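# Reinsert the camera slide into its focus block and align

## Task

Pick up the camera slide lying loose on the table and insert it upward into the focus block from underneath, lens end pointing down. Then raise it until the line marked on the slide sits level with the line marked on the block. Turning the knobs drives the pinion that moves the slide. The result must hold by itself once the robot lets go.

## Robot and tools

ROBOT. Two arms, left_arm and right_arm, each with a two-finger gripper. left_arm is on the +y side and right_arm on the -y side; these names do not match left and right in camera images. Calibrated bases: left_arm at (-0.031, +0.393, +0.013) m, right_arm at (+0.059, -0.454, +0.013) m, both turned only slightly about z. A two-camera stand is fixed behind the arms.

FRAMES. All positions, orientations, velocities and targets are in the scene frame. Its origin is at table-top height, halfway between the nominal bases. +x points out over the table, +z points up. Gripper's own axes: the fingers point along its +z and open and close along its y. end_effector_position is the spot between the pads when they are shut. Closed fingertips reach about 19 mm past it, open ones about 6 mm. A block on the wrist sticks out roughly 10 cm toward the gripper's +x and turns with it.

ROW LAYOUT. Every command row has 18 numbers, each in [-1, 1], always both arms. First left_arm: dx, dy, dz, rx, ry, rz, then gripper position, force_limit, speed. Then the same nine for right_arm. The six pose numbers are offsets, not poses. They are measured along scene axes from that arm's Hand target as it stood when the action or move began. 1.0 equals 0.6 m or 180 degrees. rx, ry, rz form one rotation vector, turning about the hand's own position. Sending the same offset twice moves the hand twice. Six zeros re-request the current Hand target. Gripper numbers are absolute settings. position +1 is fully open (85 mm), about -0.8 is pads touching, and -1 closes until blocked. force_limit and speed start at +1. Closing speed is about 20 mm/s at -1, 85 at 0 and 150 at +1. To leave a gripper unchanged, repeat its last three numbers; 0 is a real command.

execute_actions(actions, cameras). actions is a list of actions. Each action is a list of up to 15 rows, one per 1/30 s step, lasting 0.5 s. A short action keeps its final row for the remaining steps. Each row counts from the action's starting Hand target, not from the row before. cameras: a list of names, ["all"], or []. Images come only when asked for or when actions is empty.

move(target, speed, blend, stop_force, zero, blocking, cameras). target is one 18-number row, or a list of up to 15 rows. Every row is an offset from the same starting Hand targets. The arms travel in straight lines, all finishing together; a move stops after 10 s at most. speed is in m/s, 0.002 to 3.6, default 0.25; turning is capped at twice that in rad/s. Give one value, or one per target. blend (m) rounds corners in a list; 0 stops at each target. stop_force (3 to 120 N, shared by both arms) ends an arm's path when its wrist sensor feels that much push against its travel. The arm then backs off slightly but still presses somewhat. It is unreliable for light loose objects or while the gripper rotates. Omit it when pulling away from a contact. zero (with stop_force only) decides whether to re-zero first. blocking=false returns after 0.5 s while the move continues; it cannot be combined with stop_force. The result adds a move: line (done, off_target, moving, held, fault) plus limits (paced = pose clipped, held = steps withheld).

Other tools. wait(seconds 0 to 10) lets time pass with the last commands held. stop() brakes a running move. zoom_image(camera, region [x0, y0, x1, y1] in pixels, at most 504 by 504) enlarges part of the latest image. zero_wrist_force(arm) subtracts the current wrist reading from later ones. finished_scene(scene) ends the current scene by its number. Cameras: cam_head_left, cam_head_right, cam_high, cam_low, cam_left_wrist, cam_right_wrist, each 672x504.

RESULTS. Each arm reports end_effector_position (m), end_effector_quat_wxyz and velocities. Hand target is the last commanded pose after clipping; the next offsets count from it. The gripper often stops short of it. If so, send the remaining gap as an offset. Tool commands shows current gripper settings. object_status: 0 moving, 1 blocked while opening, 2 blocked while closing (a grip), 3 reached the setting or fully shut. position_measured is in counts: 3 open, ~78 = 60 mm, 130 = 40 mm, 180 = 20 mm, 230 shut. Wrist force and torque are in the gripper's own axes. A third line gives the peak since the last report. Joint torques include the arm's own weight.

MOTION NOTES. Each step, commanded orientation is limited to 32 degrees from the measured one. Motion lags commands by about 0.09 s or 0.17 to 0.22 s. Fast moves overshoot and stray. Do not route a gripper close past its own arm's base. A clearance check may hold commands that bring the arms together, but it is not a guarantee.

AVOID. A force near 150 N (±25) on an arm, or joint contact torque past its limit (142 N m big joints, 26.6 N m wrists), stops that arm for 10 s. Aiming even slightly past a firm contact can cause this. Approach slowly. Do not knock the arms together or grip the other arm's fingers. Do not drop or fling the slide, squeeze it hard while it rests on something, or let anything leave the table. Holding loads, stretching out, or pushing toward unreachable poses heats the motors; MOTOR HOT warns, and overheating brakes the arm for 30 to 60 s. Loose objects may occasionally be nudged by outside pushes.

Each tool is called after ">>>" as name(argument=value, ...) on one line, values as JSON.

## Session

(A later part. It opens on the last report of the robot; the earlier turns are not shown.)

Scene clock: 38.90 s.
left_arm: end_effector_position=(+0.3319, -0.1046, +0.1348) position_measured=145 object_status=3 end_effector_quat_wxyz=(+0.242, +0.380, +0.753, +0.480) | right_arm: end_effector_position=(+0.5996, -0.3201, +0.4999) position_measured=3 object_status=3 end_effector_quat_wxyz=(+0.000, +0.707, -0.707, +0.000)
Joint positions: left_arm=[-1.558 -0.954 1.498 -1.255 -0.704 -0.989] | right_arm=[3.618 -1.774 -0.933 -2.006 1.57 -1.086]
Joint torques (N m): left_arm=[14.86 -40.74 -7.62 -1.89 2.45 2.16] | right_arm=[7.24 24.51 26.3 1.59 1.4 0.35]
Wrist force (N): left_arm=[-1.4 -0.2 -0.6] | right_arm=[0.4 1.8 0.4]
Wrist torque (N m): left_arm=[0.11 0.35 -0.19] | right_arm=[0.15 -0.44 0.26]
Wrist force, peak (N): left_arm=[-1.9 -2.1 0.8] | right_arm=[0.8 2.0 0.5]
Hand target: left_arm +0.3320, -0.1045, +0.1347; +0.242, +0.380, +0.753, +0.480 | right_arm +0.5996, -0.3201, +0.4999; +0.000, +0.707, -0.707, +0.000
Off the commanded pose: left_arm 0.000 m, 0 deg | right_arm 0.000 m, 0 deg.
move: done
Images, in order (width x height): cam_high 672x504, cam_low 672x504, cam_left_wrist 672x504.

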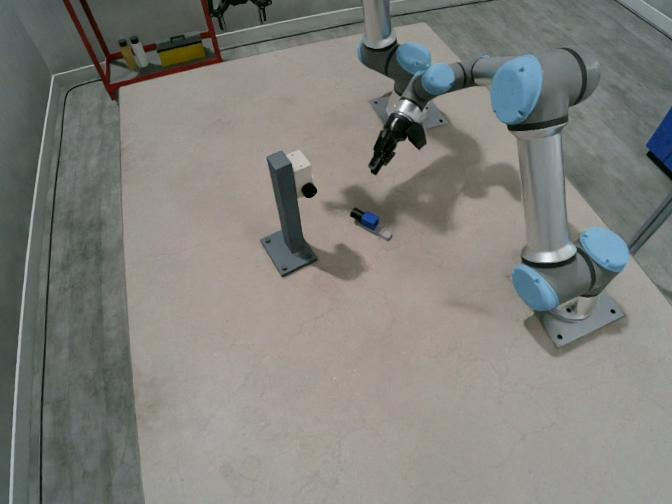

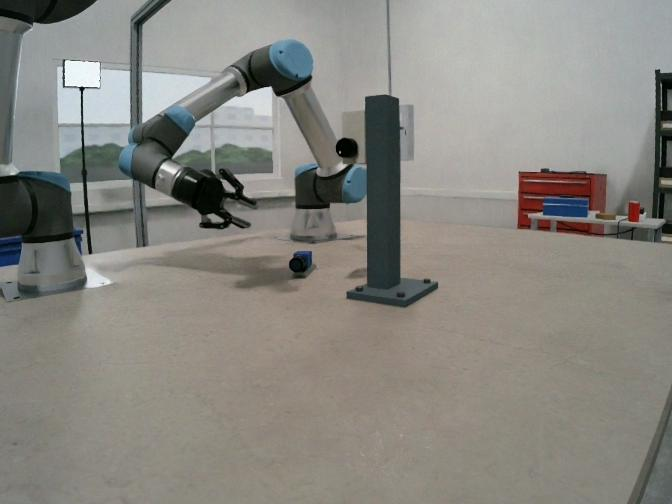

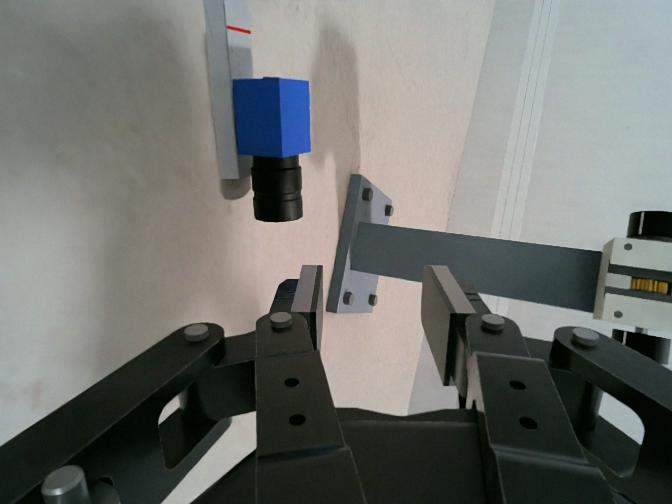

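>>> move(target=[0.113,0.191,0.08,-0.2149,0.2903,0,1,0,1,0,0,0,0,0,0,1,1,1], speed=0.35, cameras=["cam_left_wrist"])

Scene clock: 41.73 s.
left_arm: end_effector_position=(+0.3998, +0.0100, +0.1828) position_measured=3 object_status=3 end_effector_quat_wxyz=(+0.000, +0.450, +0.893, +0.000) | right_arm: end_effector_position=(+0.5996, -0.3201, +0.4999) position_measured=3 object_status=3 end_effector_quat_wxyz=(+0.000, +0.707, -0.707, +0.000)
Joint positions: left_arm=[-1.014 -1.337 1.727 -1.96 -1.57 -0.026] | right_arm=[3.618 -1.774 -0.933 -2.006 1.57 -1.086]
Joint torques (N m): left_arm=[7.78 -37.66 -10.68 -5.66 -1.93 1.46] | right_arm=[4.84 25.58 26.04 1.64 1.19 0.02]
Wrist force (N): left_arm=[-0.7 -0.1 0.4] | right_arm=[0.8 1.7 0.6]
Wrist torque (N m): left_arm=[-0.03 0.06 0.06] | right_arm=[0.13 -0.51 0.25]
Wrist force, peak (N): left_arm=[-1.8 -1.5 -1.4] | right_arm=[0.5 2.0 0.7]
Hand target: left_arm +0.3998, +0.0101, +0.1827; +0.000, +0.450, +0.893, +0.000 | right_arm +0.5996, -0.3201, +0.4999; +0.000, +0.707, -0.707, +0.000
Off the commanded pose: left_arm 0.000 m, 0 deg | right_arm 0.000 m, 0 deg.
move: done
Images, in order (width x height): cam_left_wrist 672x504.

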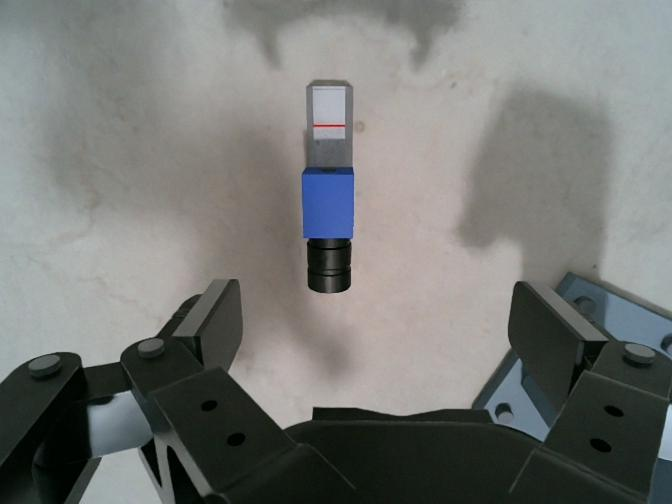

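>>> move(target=[[-0.0237,-0.0147,-0.1,0,0,0,1,0,1,0,0,0,0,0,0,1,1,1],[-0.0237,-0.0147,-0.243,0,0,0,1,0,1,0,0,0,0,0,0,1,1,1],[-0.0237,-0.0147,-0.243,0,0,0,-1,0,-1,0,0,0,0,0,0,1,1,1],[-0.0237,-0.0147,-0.15,0,0,0,-1,0,-1,0,0,0,0,0,0,1,1,1]], speed=[0.2,0.12,0.1,0.1], blend=[0.02,0,0,0], cameras=["cam_left_wrist","cam_high"])

Scene clock: 48.83 s.
left_arm: end_effector_position=(+0.3856, +0.0012, +0.0928) position_measured=153 object_status=2 end_effector_quat_wxyz=(+0.000, +0.450, +0.893, +0.000) | right_arm: end_effector_position=(+0.5996, -0.3201, +0.4999) position_measured=3 object_status=3 end_effector_quat_wxyz=(+0.000, +0.707, -0.707, +0.000)
Joint positions: left_arm=[-1.044 -1.242 1.862 -2.19 -1.57 -0.056] | right_arm=[3.618 -1.774 -0.933 -2.006 1.57 -1.086]
Joint torques (N m): left_arm=[10.02 -41.31 -10.08 -3.73 0.1 1.65] | right_arm=[5.5 25.86 27.96 1.72 1.09 -0.26]
Wrist force (N): left_arm=[-0.6 -0.2 4.2] | right_arm=[0.5 2.0 0.4]
Wrist torque (N m): left_arm=[0.00 0.04 0.00] | right_arm=[0.17 -0.46 0.25]
Wrist force, peak (N): left_arm=[1.7 -0.3 -17.3] | right_arm=[0.6 2.1 0.7]
Hand target: left_arm +0.3856, +0.0013, +0.0927; +0.000, +0.450, +0.893, +0.000 | right_arm +0.5996, -0.3201, +0.4999; +0.000, +0.707, -0.707, +0.000
Off the commanded pose: left_arm 0.000 m, 0 deg | right_arm 0.000 m, 0 deg.
move: done
Images, in order (width x height): cam_high 672x504, cam_left_wrist 672x504.

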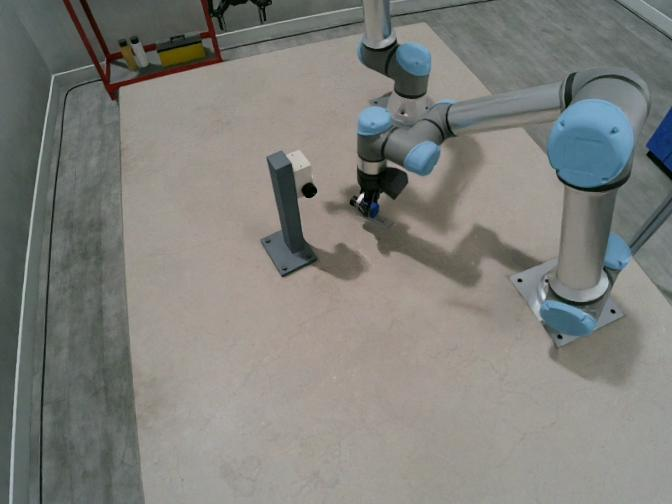

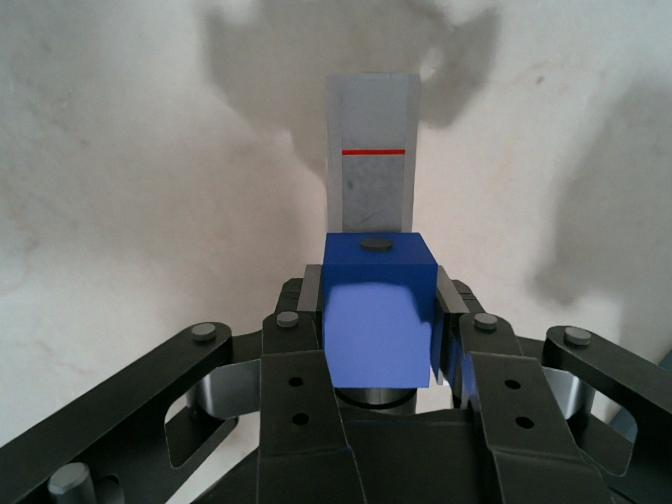

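>>> move(target=[[0.0523,-0.0705,0.389,0,0,0,-1,0,-1,0,0,0,0,0,0,1,1,1],[0.0523,-0.0705,0.389,0,0,-0.425,-1,0,-1,0,0,0,0,0,0,1,1,1],[0.0523,-0.0705,0.389,0.531,-0.0161,-0.329,-1,0,-1,0,0,0,0,0,0,1,1,1]], speed=[0.25,0.4,0.4])

Scene clock: 57.57 s.
left_arm: end_effector_position=(+0.4169, -0.0411, +0.3262) position_measured=153 object_status=2 end_effector_quat_wxyz=(-0.299, +0.641, +0.299, +0.641) end_effector_velocity=(+0.000, +0.000, +0.001) end_effector_angular_velocity=(+0.001, -0.003, +0.000) | right_arm: end_effector_position=(+0.5996, -0.3201, +0.4999) position_measured=3 object_status=3 end_effector_quat_wxyz=(+0.000, +0.707, -0.707, +0.000)
Joint positions: left_arm=[-1.397 -0.818 0.969 -0.153 -0.646 0.001] | right_arm=[3.618 -1.774 -0.933 -2.006 1.57 -1.086]
Joint velocities: left_arm=[0 0.001 -0.002 0.006 0 -0.005] | right_arm=[within noise]
Joint torques (N m): left_arm=[13.75 -49.72 -9.46 5.51 1.47 -1.9] | right_arm=[4.03 25.69 29.12 1.84 1.01 -1.03]
Wrist force (N): left_arm=[-3.4 -1.6 -0.9] | right_arm=[0.5 1.5 0.6]
Wrist torque (N m): left_arm=[0.11 0.11 -0.42] | right_arm=[0.10 -0.46 0.25]
Wrist force, peak (N): left_arm=[0.5 -0.2 8.2] | right_arm=[0.8 2.1 0.6]
Hand target: left_arm +0.4170, -0.0410, +0.3261; -0.299, +0.641, +0.299, +0.641 | right_arm +0.5996, -0.3201, +0.4999; +0.000, +0.707, -0.707, +0.000
Off the commanded pose: left_arm 0.000 m, 0 deg | right_arm 0.000 m, 0 deg.
move: done

>>> move(target=[[0,0.01,0,0.0044,-0.0079,-0.2278,-1,0,-1,0,0,0,0,0,0,1,1,1],[0.06,0.02,-0.297,0.0044,-0.0079,-0.2278,-1,0,-1,0,0,0,0,0,0,1,1,1],[0.105,0.021,-0.297,0.0044,-0.0079,-0.2278,-1,0,-1,0,0,0,0,0,0,1,1,1]], speed=[0.3,0.2,0.15], blend=[0.01,0.01,0], cameras=["cam_left_wrist","cam_low"])

>>> zoom_image(camera="cam_left_wrist", region=[280, 0, 480, 130])

>>> zoom_image(camera="cam_left_wrist", region=[280, 120, 480, 250])

Scene clock: 63.77 s.
left_arm: end_effector_position=(+0.4800, -0.0283, +0.1480) position_measured=153 object_status=2 end_effector_quat_wxyz=(-0.056, +0.696, +0.055, +0.714) | right_arm: end_effector_position=(+0.5996, -0.3201, +0.4999) position_measured=3 object_status=3 end_effector_quat_wxyz=(+0.000, +0.707, -0.707, +0.000)
Joint positions: left_arm=[-1.371 -1.003 1.857 -1.106 0.1 0.252] | right_arm=[3.618 -1.774 -0.933 -2.006 1.57 -1.086]
Joint torques (N m): left_arm=[13.09 -39.97 -31.15 -2.3 1.38 1.76] | right_arm=[3.31 23.2 29.48 1.7 0.52 -0.97]
Wrist force (N): left_arm=[-3.7 -1.4 -0.8] | right_arm=[0.6 1.5 0.5]
Wrist torque (N m): left_arm=[0.16 0.20 -0.29] | right_arm=[0.11 -0.48 0.25]
Wrist force, peak (N): left_arm=[-7.3 -1.6 -2.4] | right_arm=[0.5 2.1 0.5]
Hand target: left_arm +0.4800, -0.0284, +0.1479; -0.056, +0.695, +0.055, +0.714 | right_arm +0.5996, -0.3201, +0.4999; +0.000, +0.707, -0.707, +0.000
Off the commanded pose: left_arm 0.000 m, 0 deg | right_arm 0.000 m, 0 deg.
move: done
Images, in order (width x height): cam_low 672x504, cam_left_wrist 672x504.

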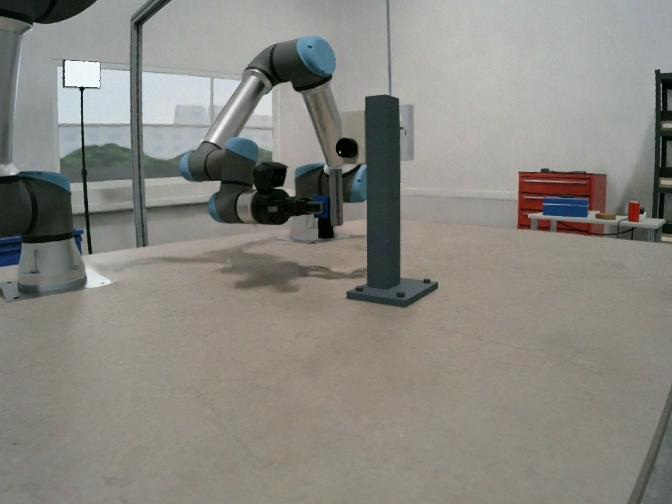

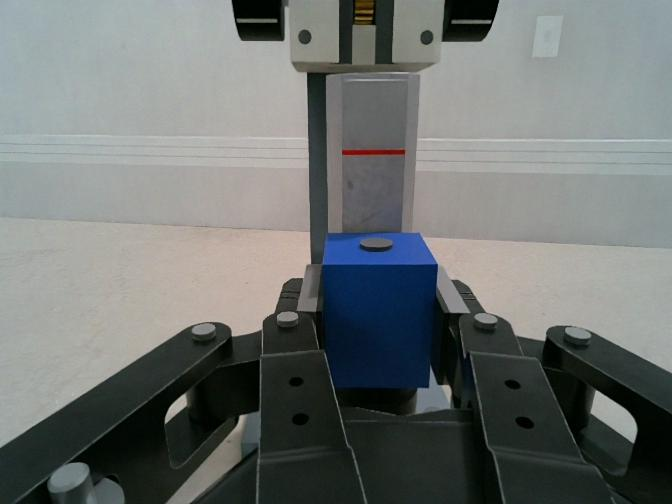

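Scaled by 2.520 from the camera's 672x504 image, which has a finer 960x720 frame.

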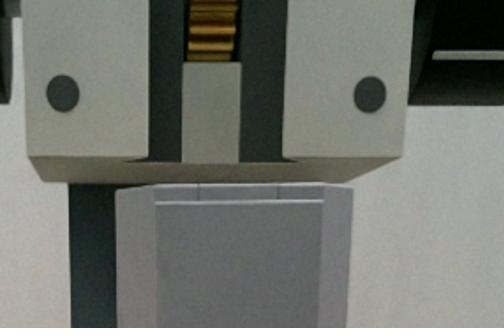

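Scaled by 2.520 from the camera's 672x504 image, which has a finer 960x720 frame.

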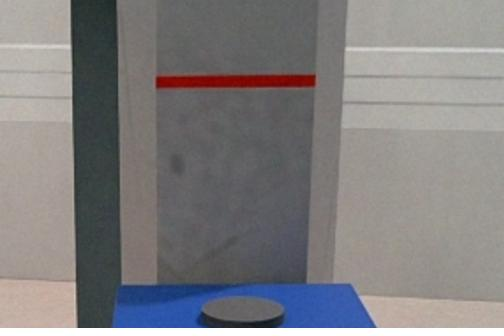

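>>> move(target=[0.0655,0.0125,0.0095,0.0027,0.0004,0,-1,0,-1,0,0,0,0,0,0,1,1,1], speed=0.08, stop_force=12, cameras=["cam_left_wrist"])

>>> zoom_image(camera="cam_left_wrist", region=[300, 0, 450, 130])

>>> zoom_image(camera="cam_left_wrist", region=[300, 120, 450, 250])

Scene clock: 69.03 s.
left_arm: end_effector_position=(+0.5193, -0.0209, +0.1536) position_measured=153 object_status=2 end_effector_quat_wxyz=(-0.059, +0.695, +0.052, +0.714) | right_arm: end_effector_position=(+0.5996, -0.3201, +0.4999) position_measured=3 object_status=3 end_effector_quat_wxyz=(+0.000, +0.707, -0.707, +0.000)
Joint positions: left_arm=[-1.294 -0.977 1.78 -0.961 0.175 0.164] | right_arm=[3.618 -1.774 -0.933 -2.006 1.57 -1.086]
Joint torques (N m): left_arm=[-12.51 -51.89 -4.3 -3.59 1.92 2.03] | right_arm=[2.81 23.86 30.98 1.6 0.66 -1.23]
Wrist force (N): left_arm=[-3.3 -1.3 -0.8] | right_arm=[0.8 1.7 0.7]
Wrist torque (N m): left_arm=[0.15 0.11 -0.33] | right_arm=[0.14 -0.51 0.24]
Wrist force, peak (N): left_arm=[-3.6 -1.2 -2.3] | right_arm=[0.8 2.2 0.5]
Hand target: left_arm +0.5193, -0.0209, +0.1536; -0.059, +0.695, +0.052, +0.714 | right_arm +0.5996, -0.3201, +0.4999; +0.000, +0.707, -0.707, +0.000
Off the commanded pose: left_arm 0.000 m, 0 deg | right_arm 0.000 m, 0 deg.
move: done
Images, in order (width x height): cam_left_wrist 672x504.

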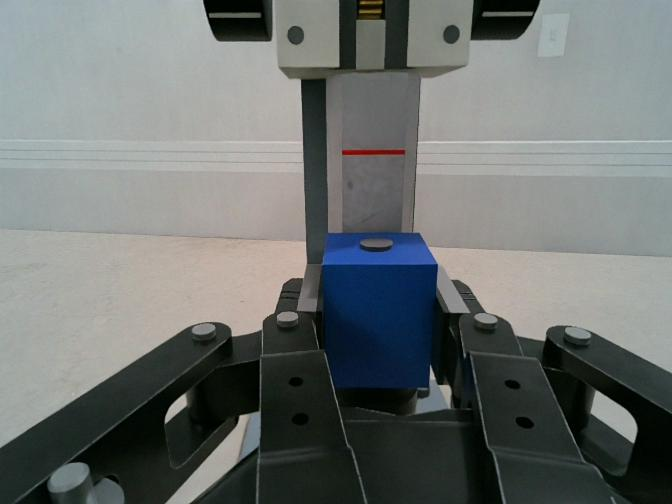

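Scaled by 3.360 from the camera's 672x504 image, which has a finer 960x720 frame.

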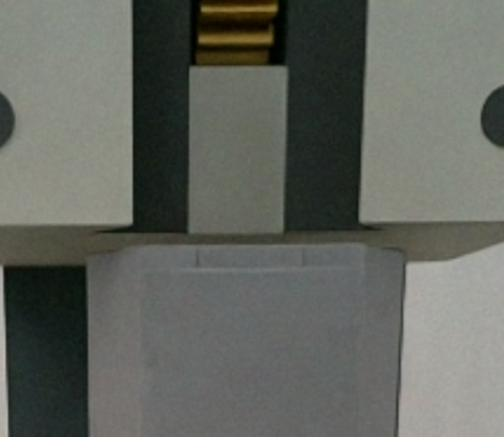

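Scaled by 3.360 from the camera's 672x504 image, which has a finer 960x720 frame.

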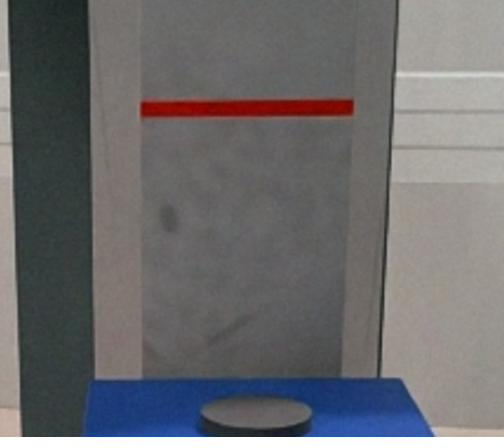

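>>> move(target=[[-0.0026,0.0005,0,0,0,0,-1,0,-1,0,0,0,0,0,0,1,1,1],[-0.0026,0.0005,0.04,0,0,0,-1,0,-1,0,0,0,0,0,0,1,1,1]], speed=0.01, stop_force=10, cameras=["cam_left_wrist"])

>>> zoom_image(camera="cam_left_wrist", region=[300, 0, 450, 130])

Scene clock: 72.30 s.
left_arm: end_effector_position=(+0.5176, -0.0206, +0.1556) position_measured=153 object_status=2 end_effector_quat_wxyz=(-0.059, +0.695, +0.051, +0.714) | right_arm: end_effector_position=(+0.5996, -0.3201, +0.4999) position_measured=3 object_status=3 end_effector_quat_wxyz=(+0.000, +0.707, -0.707, +0.000)
Joint positions: left_arm=[-1.297 -0.983 1.784 -0.961 0.173 0.167] | right_arm=[3.618 -1.774 -0.933 -2.006 1.57 -1.086]
Joint torques (N m): left_arm=[2.89 -44.91 -7.89 -3.76 0.38 0.33] | right_arm=[1.54 26.48 30.13 1.48 0.49 -1.71]
Wrist force (N): left_arm=[-14.2 -1.2 0.8] | right_arm=[0.2 1.7 0.3]
Wrist torque (N m): left_arm=[0.16 -0.05 -0.44] | right_arm=[0.12 -0.41 0.25]
Wrist force, peak (N): left_arm=[-28.5 -1.9 -4.0] | right_arm=[0.4 2.0 0.8]
Hand target: left_arm +0.5176, -0.0206, +0.1556; -0.059, +0.695, +0.051, +0.714 (not the last commanded pose) | right_arm +0.5996, -0.3201, +0.4999; +0.000, +0.707, -0.707, +0.000
Off the commanded pose: left_arm 0.022 m, 0 deg | right_arm 0.000 m, 0 deg.
move: contact (left_arm); path passed 1 of 2 targets
Images, in order (width x height): cam_left_wrist 672x504.

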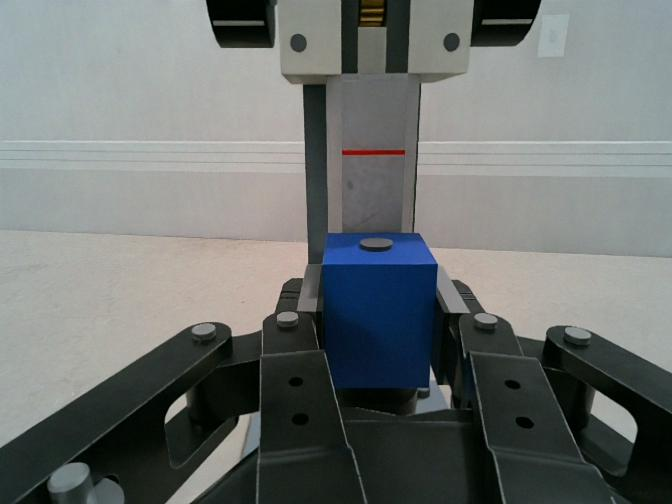

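Scaled by 3.360 from the camera's 672x504 image, which has a finer 960x720 frame.

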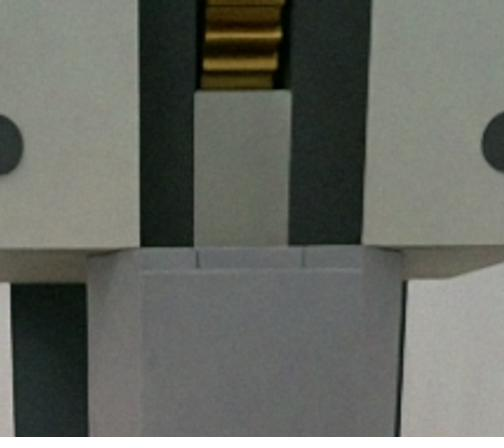

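>>> move(target=[-0.002,-0.0003,-0.002,0,0,0,-1,0,-1,0,0,0,0,0,0,1,1,1], speed=0.03)

>>> move(target=[0,0,0.04,0,0,0,-1,0,-1,0,0,0,0,0,0,1,1,1], speed=0.01, stop_force=12, cameras=["cam_left_wrist"])

>>> zoom_image(camera="cam_left_wrist", region=[300, 0, 450, 130])

Scene clock: 74.10 s.
left_arm: end_effector_position=(+0.5163, -0.0207, +0.1543) position_measured=153 object_status=2 end_effector_quat_wxyz=(-0.059, +0.695, +0.051, +0.714) | right_arm: end_effector_position=(+0.5996, -0.3201, +0.4999) position_measured=3 object_status=3 end_effector_quat_wxyz=(+0.000, +0.707, -0.707, +0.000)
Joint positions: left_arm=[-1.299 -0.982 1.787 -0.967 0.17 0.169] | right_arm=[3.618 -1.774 -0.933 -2.006 1.57 -1.086]
Joint torques (N m): left_arm=[-7.99 -39.3 -7.2 -3.28 -0.8 2.03] | right_arm=[3.76 25.04 32.76 1.84 0.48 -1.59]
Wrist force (N): left_arm=[-3.5 -1.2 -0.5] | right_arm=[0.6 1.6 0.6]
Wrist torque (N m): left_arm=[0.16 0.14 -0.44] | right_arm=[0.11 -0.48 0.25]
Wrist force, peak (N): left_arm=[-14.2 -1.3 1.0] | right_arm=[0.6 2.0 0.1]
Hand target: left_arm +0.5164, -0.0207, +0.1544; -0.059, +0.695, +0.051, +0.714 | right_arm +0.5996, -0.3201, +0.4999; +0.000, +0.707, -0.707, +0.000
Off the commanded pose: left_arm 0.000 m, 0 deg | right_arm 0.000 m, 0 deg.
move: done

Scene clock: 75.43 s.
left_arm: end_effector_position=(+0.5163, -0.0206, +0.1555) position_measured=153 object_status=2 end_effector_quat_wxyz=(-0.060, +0.695, +0.051, +0.714) | right_arm: end_effector_position=(+0.5996, -0.3201, +0.4999) position_measured=3 object_status=3 end_effector_quat_wxyz=(+0.000, +0.707, -0.707, +0.000)
Joint positions: left_arm=[-1.299 -0.984 1.787 -0.965 0.17 0.169] | right_arm=[3.618 -1.774 -0.933 -2.006 1.57 -1.086]
Joint torques (N m): left_arm=[-7.79 -43.74 -7.94 -3.78 0.26 -1.91] | right_arm=[3.29 25.63 30.96 1.63 0.34 -1.73]
Wrist force (N): left_arm=[-12.3 -1.0 0.6] | right_arm=[0.7 1.4 0.6]
Wrist torque (N m): left_arm=[0.18 -0.01 -0.51] | right_arm=[0.09 -0.49 0.25]
Wrist force, peak (N): left_arm=[-31.0 0.2 -5.7] | right_arm=[0.6 2.0 0.4]
Hand target: left_arm +0.5163, -0.0206, +0.1555; -0.060, +0.695, +0.051, +0.714 (not the last commanded pose) | right_arm +0.5996, -0.3201, +0.4999; +0.000, +0.707, -0.707, +0.000
Off the commanded pose: left_arm 0.023 m, 0 deg | right_arm 0.000 m, 0 deg.
move: contact (left_arm)
Images, in order (width x height): cam_left_wrist 672x504.

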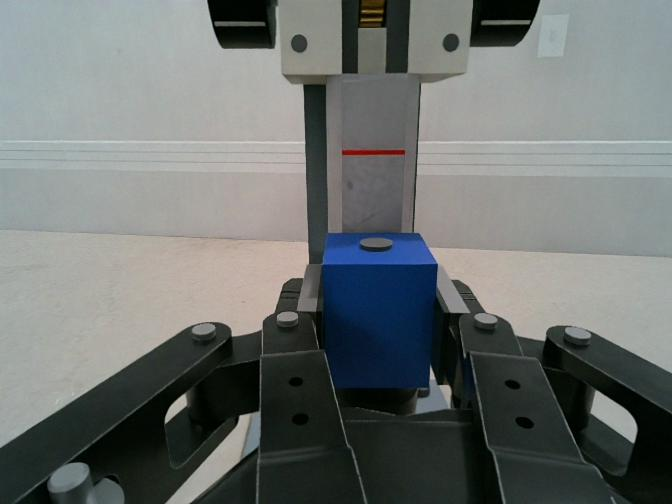

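Scaled by 3.360 from the camera's 672x504 image, which has a finer 960x720 frame.

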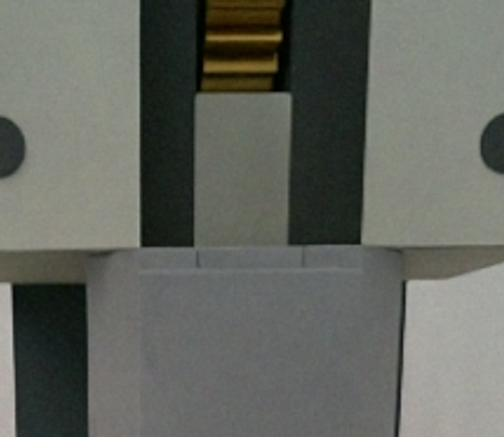

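>>> move(target=[0.0063,0.001,-0.0025,0,0,0,-1,0,-1,0,0,0,0,0,0,1,1,1], speed=0.03)

>>> move(target=[0,0,0.04,0,0,0,-1,0,-1,0,0,0,0,0,0,1,1,1], speed=0.01, stop_force=12, cameras=["cam_left_wrist"])

>>> zoom_image(camera="cam_left_wrist", region=[300, 0, 450, 130])

Scene clock: 77.97 s.
left_arm: end_effector_position=(+0.5202, -0.0200, +0.1540) position_measured=153 object_status=2 end_effector_quat_wxyz=(-0.060, +0.695, +0.051, +0.714) | right_arm: end_effector_position=(+0.5996, -0.3201, +0.4999) position_measured=3 object_status=3 end_effector_quat_wxyz=(+0.000, +0.707, -0.707, +0.000)
Joint positions: left_arm=[-1.292 -0.978 1.781 -0.958 0.177 0.162] | right_arm=[3.618 -1.774 -0.933 -2.006 1.57 -1.086]
Joint torques (N m): left_arm=[3.84 -45.82 -27.28 2.1 0.26 -1.69] | right_arm=[2.68 23.99 32.52 1.79 0.43 -1.33]
Wrist force (N): left_arm=[-3.8 -0.7 -0.5] | right_arm=[0.5 1.9 0.4]
Wrist torque (N m): left_arm=[0.24 0.19 -0.31] | right_arm=[0.16 -0.45 0.25]
Wrist force, peak (N): left_arm=[-12.9 -1.0 0.7] | right_arm=[0.8 2.0 0.5]
Hand target: left_arm +0.5201, -0.0200, +0.1540; -0.060, +0.695, +0.051, +0.714 | right_arm +0.5996, -0.3201, +0.4999; +0.000, +0.707, -0.707, +0.000
Off the commanded pose: left_arm 0.000 m, 0 deg | right_arm 0.000 m, 0 deg.
move: done

Scene clock: 79.53 s.
left_arm: end_effector_position=(+0.5201, -0.0199, +0.1564) position_measured=153 object_status=2 end_effector_quat_wxyz=(-0.060, +0.695, +0.051, +0.714) | right_arm: end_effector_position=(+0.5996, -0.3201, +0.4999) position_measured=3 object_status=3 end_effector_quat_wxyz=(+0.000, +0.707, -0.707, +0.000)
Joint positions: left_arm=[-1.292 -0.982 1.78 -0.953 0.177 0.163] | right_arm=[3.618 -1.774 -0.933 -2.006 1.57 -1.086]
Joint torques (N m): left_arm=[-6.21 -41.47 -6.38 -3.74 1.55 -1.95] | right_arm=[2.61 24.87 32.19 1.49 0.26 -1.46]
Wrist force (N): left_arm=[-10.3 -0.8 5.8] | right_arm=[0.6 1.8 0.5]
Wrist torque (N m): left_arm=[0.30 -0.26 -0.32] | right_arm=[0.14 -0.47 0.25]
Wrist force, peak (N): left_arm=[-19.6 -1.5 4.9] | right_arm=[0.8 2.1 0.6]
Hand target: left_arm +0.5201, -0.0199, +0.1564; -0.060, +0.695, +0.051, +0.714 (not the last commanded pose) | right_arm +0.5996, -0.3201, +0.4999; +0.000, +0.707, -0.707, +0.000
Off the commanded pose: left_arm 0.022 m, 0 deg | right_arm 0.000 m, 0 deg.
move: contact (left_arm)
Images, in order (width x height): cam_left_wrist 672x504.

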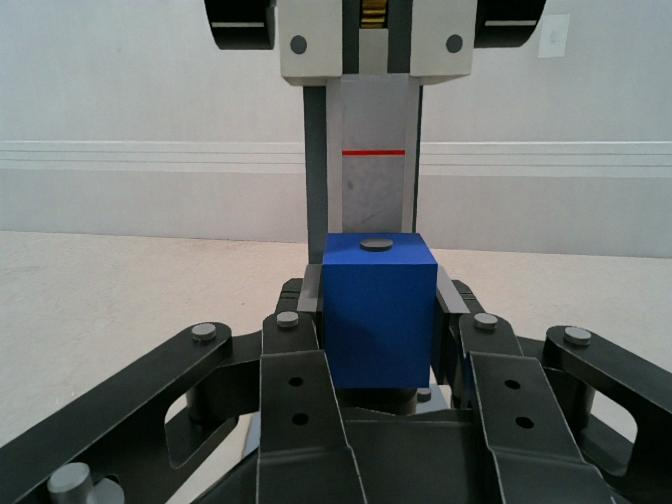

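Scaled by 3.360 from the camera's 672x504 image, which has a finer 960x720 frame.

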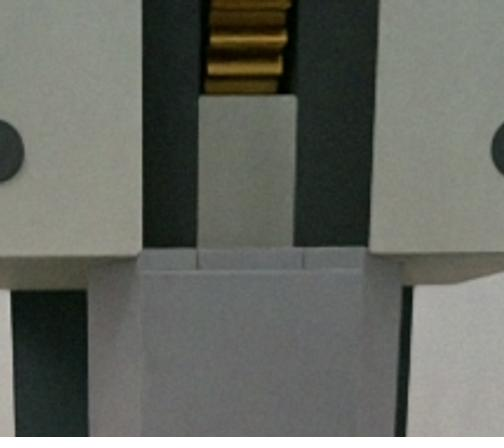

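>>> move(target=[0.0013,-0.0007,-0.0015,0,0,0,-1,0,-1,0,0,0,0,0,0,1,1,1], speed=0.03)

>>> move(target=[0,0,0.04,0,0,0,-1,0,-1,0,0,0,0,0,0,1,1,1], speed=0.01, stop_force=15, cameras=["cam_left_wrist"])

>>> zoom_image(camera="cam_left_wrist", region=[300, 0, 450, 130])

Scene clock: 81.13 s.
left_arm: end_effector_position=(+0.5209, -0.0204, +0.1555) position_measured=153 object_status=2 end_effector_quat_wxyz=(-0.060, +0.695, +0.051, +0.714) | right_arm: end_effector_position=(+0.5996, -0.3201, +0.4999) position_measured=3 object_status=3 end_effector_quat_wxyz=(+0.000, +0.707, -0.707, +0.000)
Joint positions: left_arm=[-1.291 -0.979 1.777 -0.953 0.178 0.162] | right_arm=[3.618 -1.774 -0.933 -2.006 1.57 -1.086]
Joint torques (N m): left_arm=[15.2 -43.59 -30.43 2.14 1.59 -1.96] | right_arm=[1.39 25.47 33.11 1.6 -0.01 -1.49]
Wrist force (N): left_arm=[-4.1 -0.6 -0.3] | right_arm=[0.6 1.8 0.4]
Wrist torque (N m): left_arm=[0.37 0.14 -0.33] | right_arm=[0.14 -0.48 0.25]
Wrist force, peak (N): left_arm=[-10.8 -0.8 5.7] | right_arm=[0.7 1.9 0.6]
Hand target: left_arm +0.5209, -0.0203, +0.1555; -0.060, +0.695, +0.051, +0.714 | right_arm +0.5996, -0.3201, +0.4999; +0.000, +0.707, -0.707, +0.000
Off the commanded pose: left_arm 0.000 m, 0 deg | right_arm 0.000 m, 0 deg.
move: done

Scene clock: 82.03 s.
left_arm: end_effector_position=(+0.5209, -0.0203, +0.1564) position_measured=153 object_status=2 end_effector_quat_wxyz=(-0.060, +0.695, +0.051, +0.714) | right_arm: end_effector_position=(+0.5996, -0.3201, +0.4999) position_measured=3 object_status=3 end_effector_quat_wxyz=(+0.000, +0.707, -0.707, +0.000)
Joint positions: left_arm=[-1.291 -0.98 1.777 -0.951 0.178 0.162] | right_arm=[3.618 -1.774 -0.933 -2.006 1.57 -1.086]
Joint torques (N m): left_arm=[11.88 -47.27 -19.72 -4.89 4.74 0.03] | right_arm=[2.27 24.07 33.26 1.8 0.21 -1.6]
Wrist force (N): left_arm=[-20.8 -7.1 -5.6] | right_arm=[0.4 1.6 0.6]
Wrist torque (N m): left_arm=[0.76 0.38 -0.69] | right_arm=[0.11 -0.44 0.25]
Wrist force, peak (N): left_arm=[-33.1 -5.3 -10.2] | right_arm=[0.6 2.0 0.6]
Hand target: left_arm +0.5209, -0.0203, +0.1564; -0.060, +0.696, +0.051, +0.714 (not the last commanded pose) | right_arm +0.5996, -0.3201, +0.4999; +0.000, +0.707, -0.707, +0.000
Off the commanded pose: left_arm 0.023 m, 0 deg | right_arm 0.000 m, 0 deg.
move: contact (left_arm)
Images, in order (width x height): cam_left_wrist 672x504.

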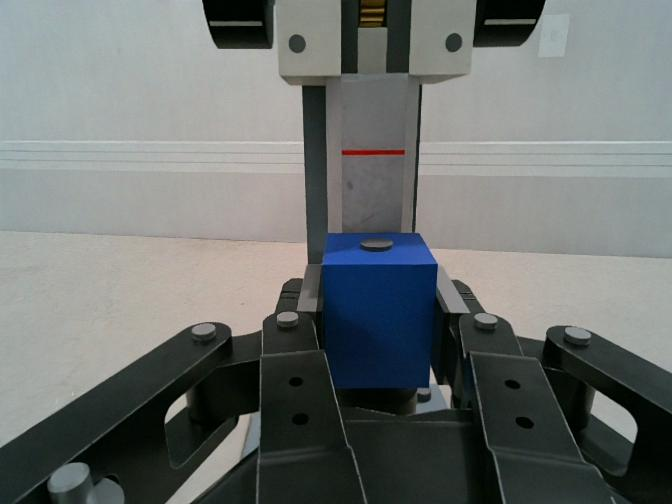

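Scaled by 3.360 from the camera's 672x504 image, which has a finer 960x720 frame.

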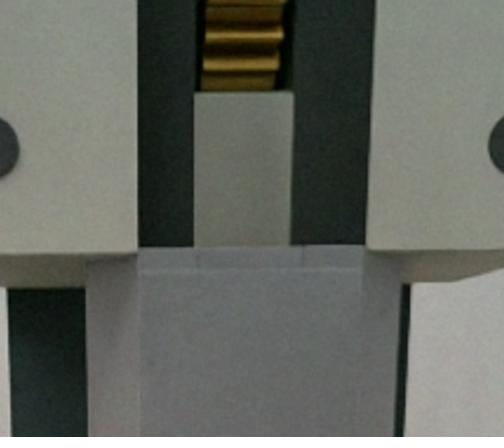

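>>> move(target=[-0.0006,0.0005,-0.0012,0,0,0,-1,0,-1,0,0,0,0,0,0,1,1,1], speed=0.03)

>>> move(target=[0,0,0.04,0,0,0,-1,0,-1,0,0,0,0,0,0,1,1,1], speed=0.01, stop_force=18, cameras=["cam_left_wrist"])

>>> zoom_image(camera="cam_left_wrist", region=[300, 0, 450, 130])

Scene clock: 83.40 s.
left_arm: end_effector_position=(+0.5206, -0.0200, +0.1556) position_measured=153 object_status=2 end_effector_quat_wxyz=(-0.060, +0.696, +0.051, +0.714) | right_arm: end_effector_position=(+0.5996, -0.3201, +0.4999) position_measured=3 object_status=3 end_effector_quat_wxyz=(+0.000, +0.707, -0.707, +0.000)
Joint positions: left_arm=[-1.291 -0.98 1.779 -0.954 0.178 0.162] | right_arm=[3.618 -1.774 -0.933 -2.006 1.57 -1.086]
Joint torques (N m): left_arm=[-12.9 -37.8 -5.92 -3.55 -1.21 1.9] | right_arm=[2.49 25.36 32.7 1.7 0.18 -1.76]
Wrist force (N): left_arm=[-3.1 0.0 -0.1] | right_arm=[0.6 1.5 0.6]
Wrist torque (N m): left_arm=[0.35 0.08 -0.40] | right_arm=[0.11 -0.47 0.25]
Wrist force, peak (N): left_arm=[-20.7 -7.0 -5.6] | right_arm=[0.7 1.8 1.1]
Hand target: left_arm +0.5205, -0.0200, +0.1556; -0.060, +0.696, +0.051, +0.714 | right_arm +0.5996, -0.3201, +0.4999; +0.000, +0.707, -0.707, +0.000
Off the commanded pose: left_arm 0.000 m, 0 deg | right_arm 0.000 m, 0 deg.
move: done

Scene clock: 84.30 s.
left_arm: end_effector_position=(+0.5205, -0.0198, +0.1567) position_measured=153 object_status=2 end_effector_quat_wxyz=(-0.060, +0.696, +0.051, +0.714) | right_arm: end_effector_position=(+0.5996, -0.3201, +0.4999) position_measured=3 object_status=3 end_effector_quat_wxyz=(+0.000, +0.707, -0.707, +0.000)
Joint positions: left_arm=[-1.291 -0.982 1.779 -0.951 0.178 0.162] | right_arm=[3.618 -1.774 -0.933 -2.006 1.57 -1.086]
Joint torques (N m): left_arm=[0.67 -54.29 -12.73 -5.15 1.37 -1.37] | right_arm=[2.4 25.03 32.75 1.81 0.22 -1.86]
Wrist force (N): left_arm=[-24.7 -3.0 -2.4] | right_arm=[0.6 1.7 0.5]
Wrist torque (N m): left_arm=[0.64 0.13 -0.57] | right_arm=[0.13 -0.48 0.25]
Wrist force, peak (N): left_arm=[-39.6 0.1 -8.5] | right_arm=[0.7 1.9 0.7]
Hand target: left_arm +0.5205, -0.0198, +0.1567; -0.060, +0.696, +0.051, +0.714 (not the last commanded pose) | right_arm +0.5996, -0.3201, +0.4999; +0.000, +0.707, -0.707, +0.000
Off the commanded pose: left_arm 0.023 m, 0 deg | right_arm 0.000 m, 0 deg.
move: contact (left_arm)
Images, in order (width x height): cam_left_wrist 672x504.

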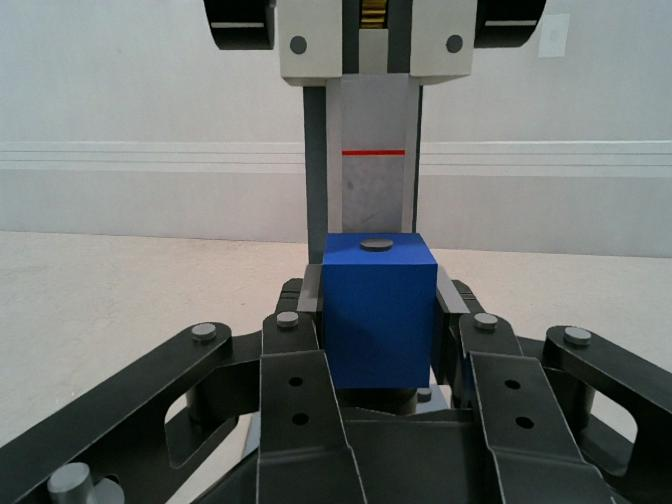

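Scaled by 3.360 from the camera's 672x504 image, which has a finer 960x720 frame.

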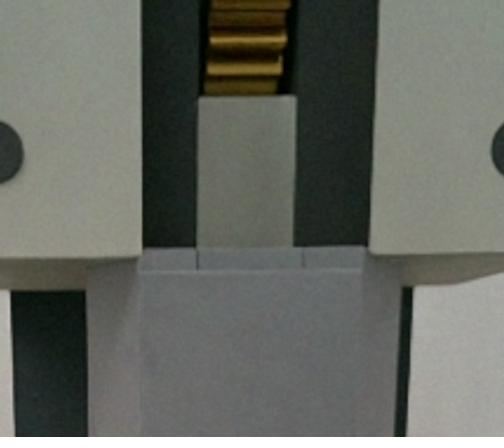

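>>> move(target=[-0.0002,-0.0007,-0.0018,0,0,0.006,-1,0,-1,0,0,0,0,0,0,1,1,1], speed=0.03)

>>> move(target=[0,0,0.025,0,0,0,-1,0,-1,0,0,0,0,0,0,1,1,1], speed=0.01, stop_force=18, cameras=["cam_left_wrist"])

>>> zoom_image(camera="cam_left_wrist", region=[300, 0, 450, 130])

Scene clock: 86.20 s.
left_arm: end_effector_position=(+0.5204, -0.0203, +0.1557) position_measured=153 object_status=2 end_effector_quat_wxyz=(-0.067, +0.695, +0.058, +0.714) | right_arm: end_effector_position=(+0.5996, -0.3201, +0.4999) position_measured=3 object_status=3 end_effector_quat_wxyz=(+0.000, +0.707, -0.707, +0.000)
Joint positions: left_arm=[-1.293 -0.975 1.77 -0.97 0.157 0.183] | right_arm=[3.618 -1.774 -0.933 -2.006 1.57 -1.086]
Joint torques (N m): left_arm=[-10.08 -48.84 -4.91 -3.35 2.16 1.06] | right_arm=[2.33 25.15 32.93 1.66 0.17 -1.49]
Wrist force (N): left_arm=[-2.7 0.7 0.5] | right_arm=[0.5 1.9 0.6]
Wrist torque (N m): left_arm=[0.46 0.03 -0.44] | right_arm=[0.15 -0.46 0.25]
Wrist force, peak (N): left_arm=[-24.3 -2.9 -2.1] | right_arm=[0.6 2.1 0.6]
Hand target: left_arm +0.5204, -0.0202, +0.1556; -0.067, +0.695, +0.058, +0.714 | right_arm +0.5996, -0.3201, +0.4999; +0.000, +0.707, -0.707, +0.000
Off the commanded pose: left_arm 0.000 m, 0 deg | right_arm 0.000 m, 0 deg.
move: done

Scene clock: 87.13 s.
left_arm: end_effector_position=(+0.5203, -0.0202, +0.1570) position_measured=153 object_status=2 end_effector_quat_wxyz=(-0.067, +0.695, +0.058, +0.714) | right_arm: end_effector_position=(+0.5996, -0.3201, +0.4999) position_measured=3 object_status=3 end_effector_quat_wxyz=(+0.000, +0.707, -0.707, +0.000)
Joint positions: left_arm=[-1.293 -0.977 1.77 -0.967 0.157 0.183] | right_arm=[3.618 -1.774 -0.933 -2.006 1.57 -1.086]
Joint torques (N m): left_arm=[-1.21 -47.35 -31.93 -4.44 0.97 -0.06] | right_arm=[0.93 23.92 34.09 1.86 0.03 -1.28]
Wrist force (N): left_arm=[-19.7 4.2 2.2] | right_arm=[0.4 1.5 0.5]
Wrist torque (N m): left_arm=[0.43 -0.18 -0.18] | right_arm=[0.11 -0.45 0.24]
Wrist force, peak (N): left_arm=[-35.5 7.9 -3.5] | right_arm=[0.6 1.9 0.6]
Hand target: left_arm +0.5203, -0.0202, +0.1570; -0.067, +0.695, +0.058, +0.714 (not the last commanded pose) | right_arm +0.5996, -0.3201, +0.4999; +0.000, +0.707, -0.707, +0.000
Off the commanded pose: left_arm 0.014 m, 0 deg | right_arm 0.000 m, 0 deg.
move: contact (left_arm)
Images, in order (width x height): cam_left_wrist 672x504.

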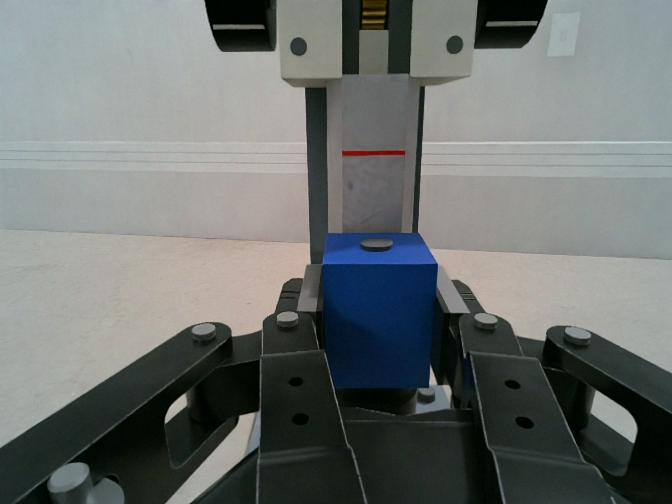

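Scaled by 3.360 from the camera's 672x504 image, which has a finer 960x720 frame.

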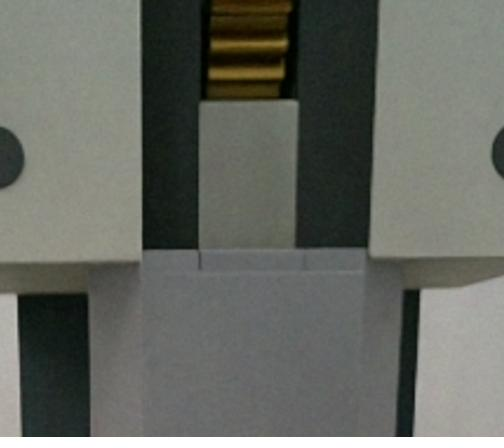

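>>> move(target=[0.0006,-0.0004,-0.0012,0,0,0,-1,0,-1,0,0,0,0,0,0,1,1,1], speed=0.03)

>>> move(target=[0,0,0.025,0,0,0,-1,0,-1,0,0,0,0,0,0,1,1,1], speed=0.01, stop_force=18, cameras=["cam_left_wrist"])

>>> zoom_image(camera="cam_left_wrist", region=[300, 0, 450, 130])

Scene clock: 88.73 s.
left_arm: end_effector_position=(+0.5207, -0.0204, +0.1563) position_measured=153 object_status=2 end_effector_quat_wxyz=(-0.067, +0.695, +0.058, +0.714) | right_arm: end_effector_position=(+0.5996, -0.3201, +0.4999) position_measured=3 object_status=3 end_effector_quat_wxyz=(+0.000, +0.707, -0.707, +0.000)
Joint positions: left_arm=[-1.293 -0.975 1.769 -0.968 0.158 0.183] | right_arm=[3.618 -1.774 -0.933 -2.006 1.57 -1.086]
Joint torques (N m): left_arm=[15.18 -40.95 -30.44 -3.2 1.66 -1.88] | right_arm=[1.22 25.87 34.86 1.86 0.18 -1.51]
Wrist force (N): left_arm=[-3.4 1.2 0.6] | right_arm=[0.7 1.8 0.2]
Wrist torque (N m): left_arm=[0.54 0.14 -0.32] | right_arm=[0.14 -0.48 0.25]
Wrist force, peak (N): left_arm=[-20.0 4.3 2.1] | right_arm=[0.8 2.0 0.4]
Hand target: left_arm +0.5207, -0.0204, +0.1563; -0.067, +0.695, +0.058, +0.714 | right_arm +0.5996, -0.3201, +0.4999; +0.000, +0.707, -0.707, +0.000
Off the commanded pose: left_arm 0.000 m, 0 deg | right_arm 0.000 m, 0 deg.
move: done

Scene clock: 89.60 s.
left_arm: end_effector_position=(+0.5207, -0.0204, +0.1570) position_measured=153 object_status=2 end_effector_quat_wxyz=(-0.067, +0.695, +0.058, +0.714) | right_arm: end_effector_position=(+0.5996, -0.3201, +0.4999) position_measured=3 object_status=3 end_effector_quat_wxyz=(+0.000, +0.707, -0.707, +0.000)
Joint positions: left_arm=[-1.293 -0.977 1.769 -0.967 0.158 0.183] | right_arm=[3.618 -1.774 -0.933 -2.006 1.57 -1.086]
Joint torques (N m): left_arm=[13.49 -55.31 -14.82 -5.1 1.36 -1.7] | right_arm=[1.53 25.78 34.29 1.5 -0.02 -1.59]
Wrist force (N): left_arm=[-22.9 -2.8 -6.3] | right_arm=[0.3 1.7 0.4]
Wrist torque (N m): left_arm=[0.92 0.47 -0.50] | right_arm=[0.14 -0.44 0.25]
Wrist force, peak (N): left_arm=[-37.8 1.2 -12.4] | right_arm=[0.5 1.9 0.8]
Hand target: left_arm +0.5207, -0.0204, +0.1569; -0.067, +0.695, +0.058, +0.714 (not the last commanded pose) | right_arm +0.5996, -0.3201, +0.4999; +0.000, +0.707, -0.707, +0.000
Off the commanded pose: left_arm 0.014 m, 0 deg | right_arm 0.000 m, 0 deg.
move: contact (left_arm)
Images, in order (width x height): cam_left_wrist 672x504.

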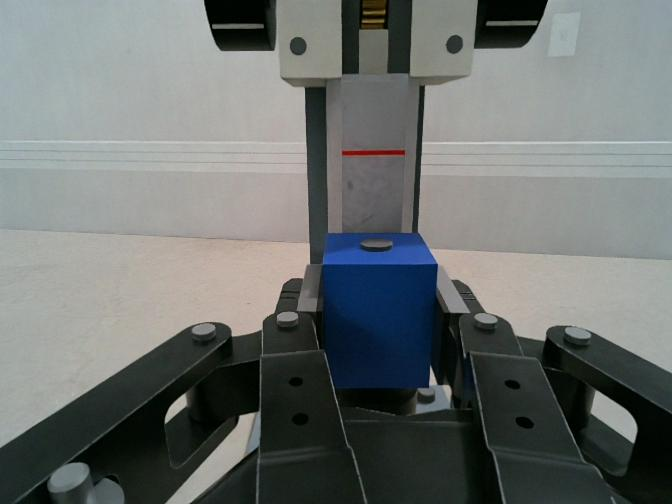

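Scaled by 3.360 from the camera's 672x504 image, which has a finer 960x720 frame.

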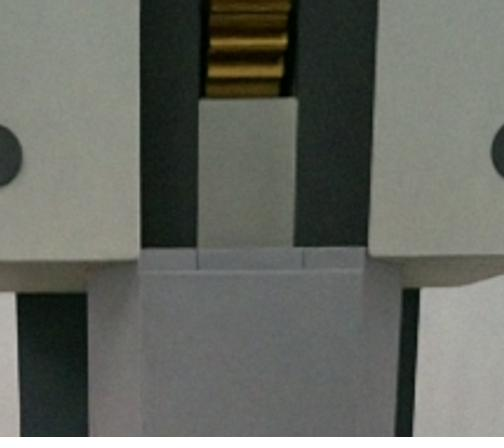

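>>> move(target=[-0.0003,-0.0003,-0.0018,0,0,0.005,-1,0,-1,0,0,0,0,0,0,1,1,1], speed=0.03)

>>> move(target=[0,0,0.025,0,0,0,-1,0,-1,0,0,0,0,0,0,1,1,1], speed=0.01, stop_force=18, cameras=["cam_left_wrist"])

>>> zoom_image(camera="cam_left_wrist", region=[300, 0, 450, 130])

>>> zoom_image(camera="cam_left_wrist", region=[300, 120, 450, 250])

Scene clock: 91.77 s.
left_arm: end_effector_position=(+0.5205, -0.0207, +0.1559) position_measured=153 object_status=2 end_effector_quat_wxyz=(-0.072, +0.695, +0.063, +0.713) | right_arm: end_effector_position=(+0.5996, -0.3201, +0.4999) position_measured=3 object_status=3 end_effector_quat_wxyz=(+0.000, +0.707, -0.707, +0.000)
Joint positions: left_arm=[-1.294 -0.971 1.763 -0.988 0.141 0.204] | right_arm=[3.618 -1.774 -0.933 -2.006 1.57 -1.086]
Joint torques (N m): left_arm=[-12.31 -49.16 -5.35 -3.12 2.3 1.42] | right_arm=[2.39 26.09 33.2 1.77 -0.21 -1.74]
Wrist force (N): left_arm=[-3.9 1.9 0.7] | right_arm=[0.4 1.6 0.4]
Wrist torque (N m): left_arm=[0.64 0.22 -0.43] | right_arm=[0.12 -0.44 0.26]
Wrist force, peak (N): left_arm=[-23.5 -2.9 -6.8] | right_arm=[0.7 1.8 0.8]
Hand target: left_arm +0.5205, -0.0206, +0.1558; -0.072, +0.695, +0.063, +0.713 | right_arm +0.5996, -0.3201, +0.4999; +0.000, +0.707, -0.707, +0.000
Off the commanded pose: left_arm 0.000 m, 0 deg | right_arm 0.000 m, 0 deg.
move: done

Scene clock: 94.17 s.
left_arm: end_effector_position=(+0.5205, -0.0206, +0.1664) position_measured=153 object_status=2 end_effector_quat_wxyz=(-0.072, +0.695, +0.063, +0.713) | right_arm: end_effector_position=(+0.5996, -0.3201, +0.4999) position_measured=3 object_status=3 end_effector_quat_wxyz=(+0.000, +0.707, -0.707, +0.000)
Joint positions: left_arm=[-1.294 -0.989 1.759 -0.966 0.141 0.204] | right_arm=[3.618 -1.774 -0.933 -2.006 1.57 -1.086]
Joint torques (N m): left_arm=[-5.01 -37.71 -1.95 -2.99 -1.27 1.59] | right_arm=[0.85 25.33 33.71 1.69 -0.37 -1.59]
Wrist force (N): left_arm=[0.7 10.0 6.7] | right_arm=[0.5 2.0 0.6]
Wrist torque (N m): left_arm=[1.09 -0.36 -0.03] | right_arm=[0.17 -0.46 0.25]
Wrist force, peak (N): left_arm=[-22.5 11.4 -0.7] | right_arm=[0.5 2.0 0.7]
Hand target: left_arm +0.5205, -0.0206, +0.1664; -0.072, +0.695, +0.063, +0.713 (not the last commanded pose) | right_arm +0.5996, -0.3201, +0.4999; +0.000, +0.707, -0.707, +0.000
Off the commanded pose: left_arm 0.004 m, 0 deg | right_arm 0.000 m, 0 deg.
move: contact (left_arm)
Images, in order (width x height): cam_left_wrist 672x504.

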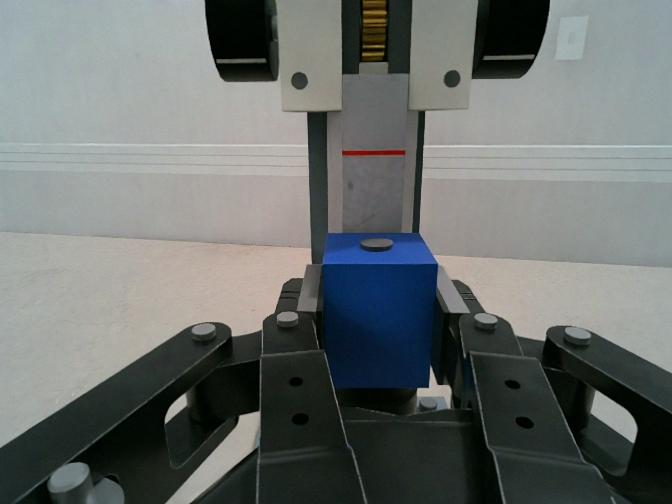

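Scaled by 3.360 from the camera's 672x504 image, which has a finer 960x720 frame.

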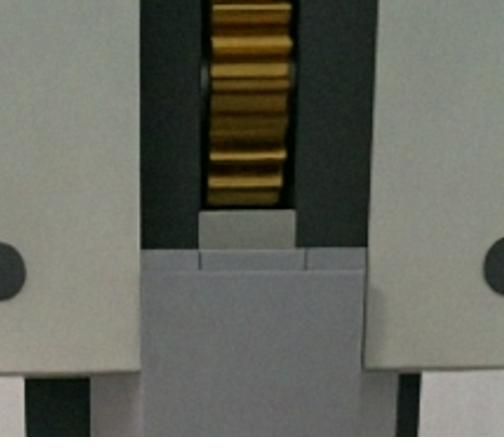

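Scaled by 3.360 from the camera's 672x504 image, which has a finer 960x720 frame.

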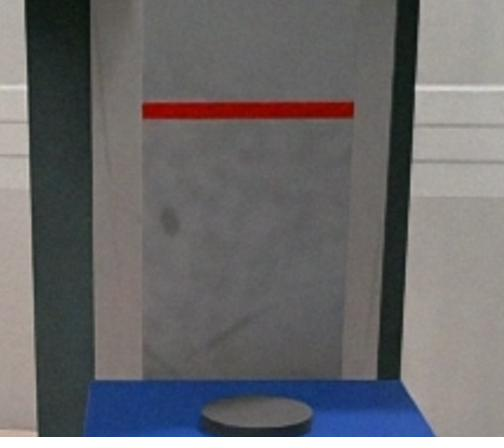

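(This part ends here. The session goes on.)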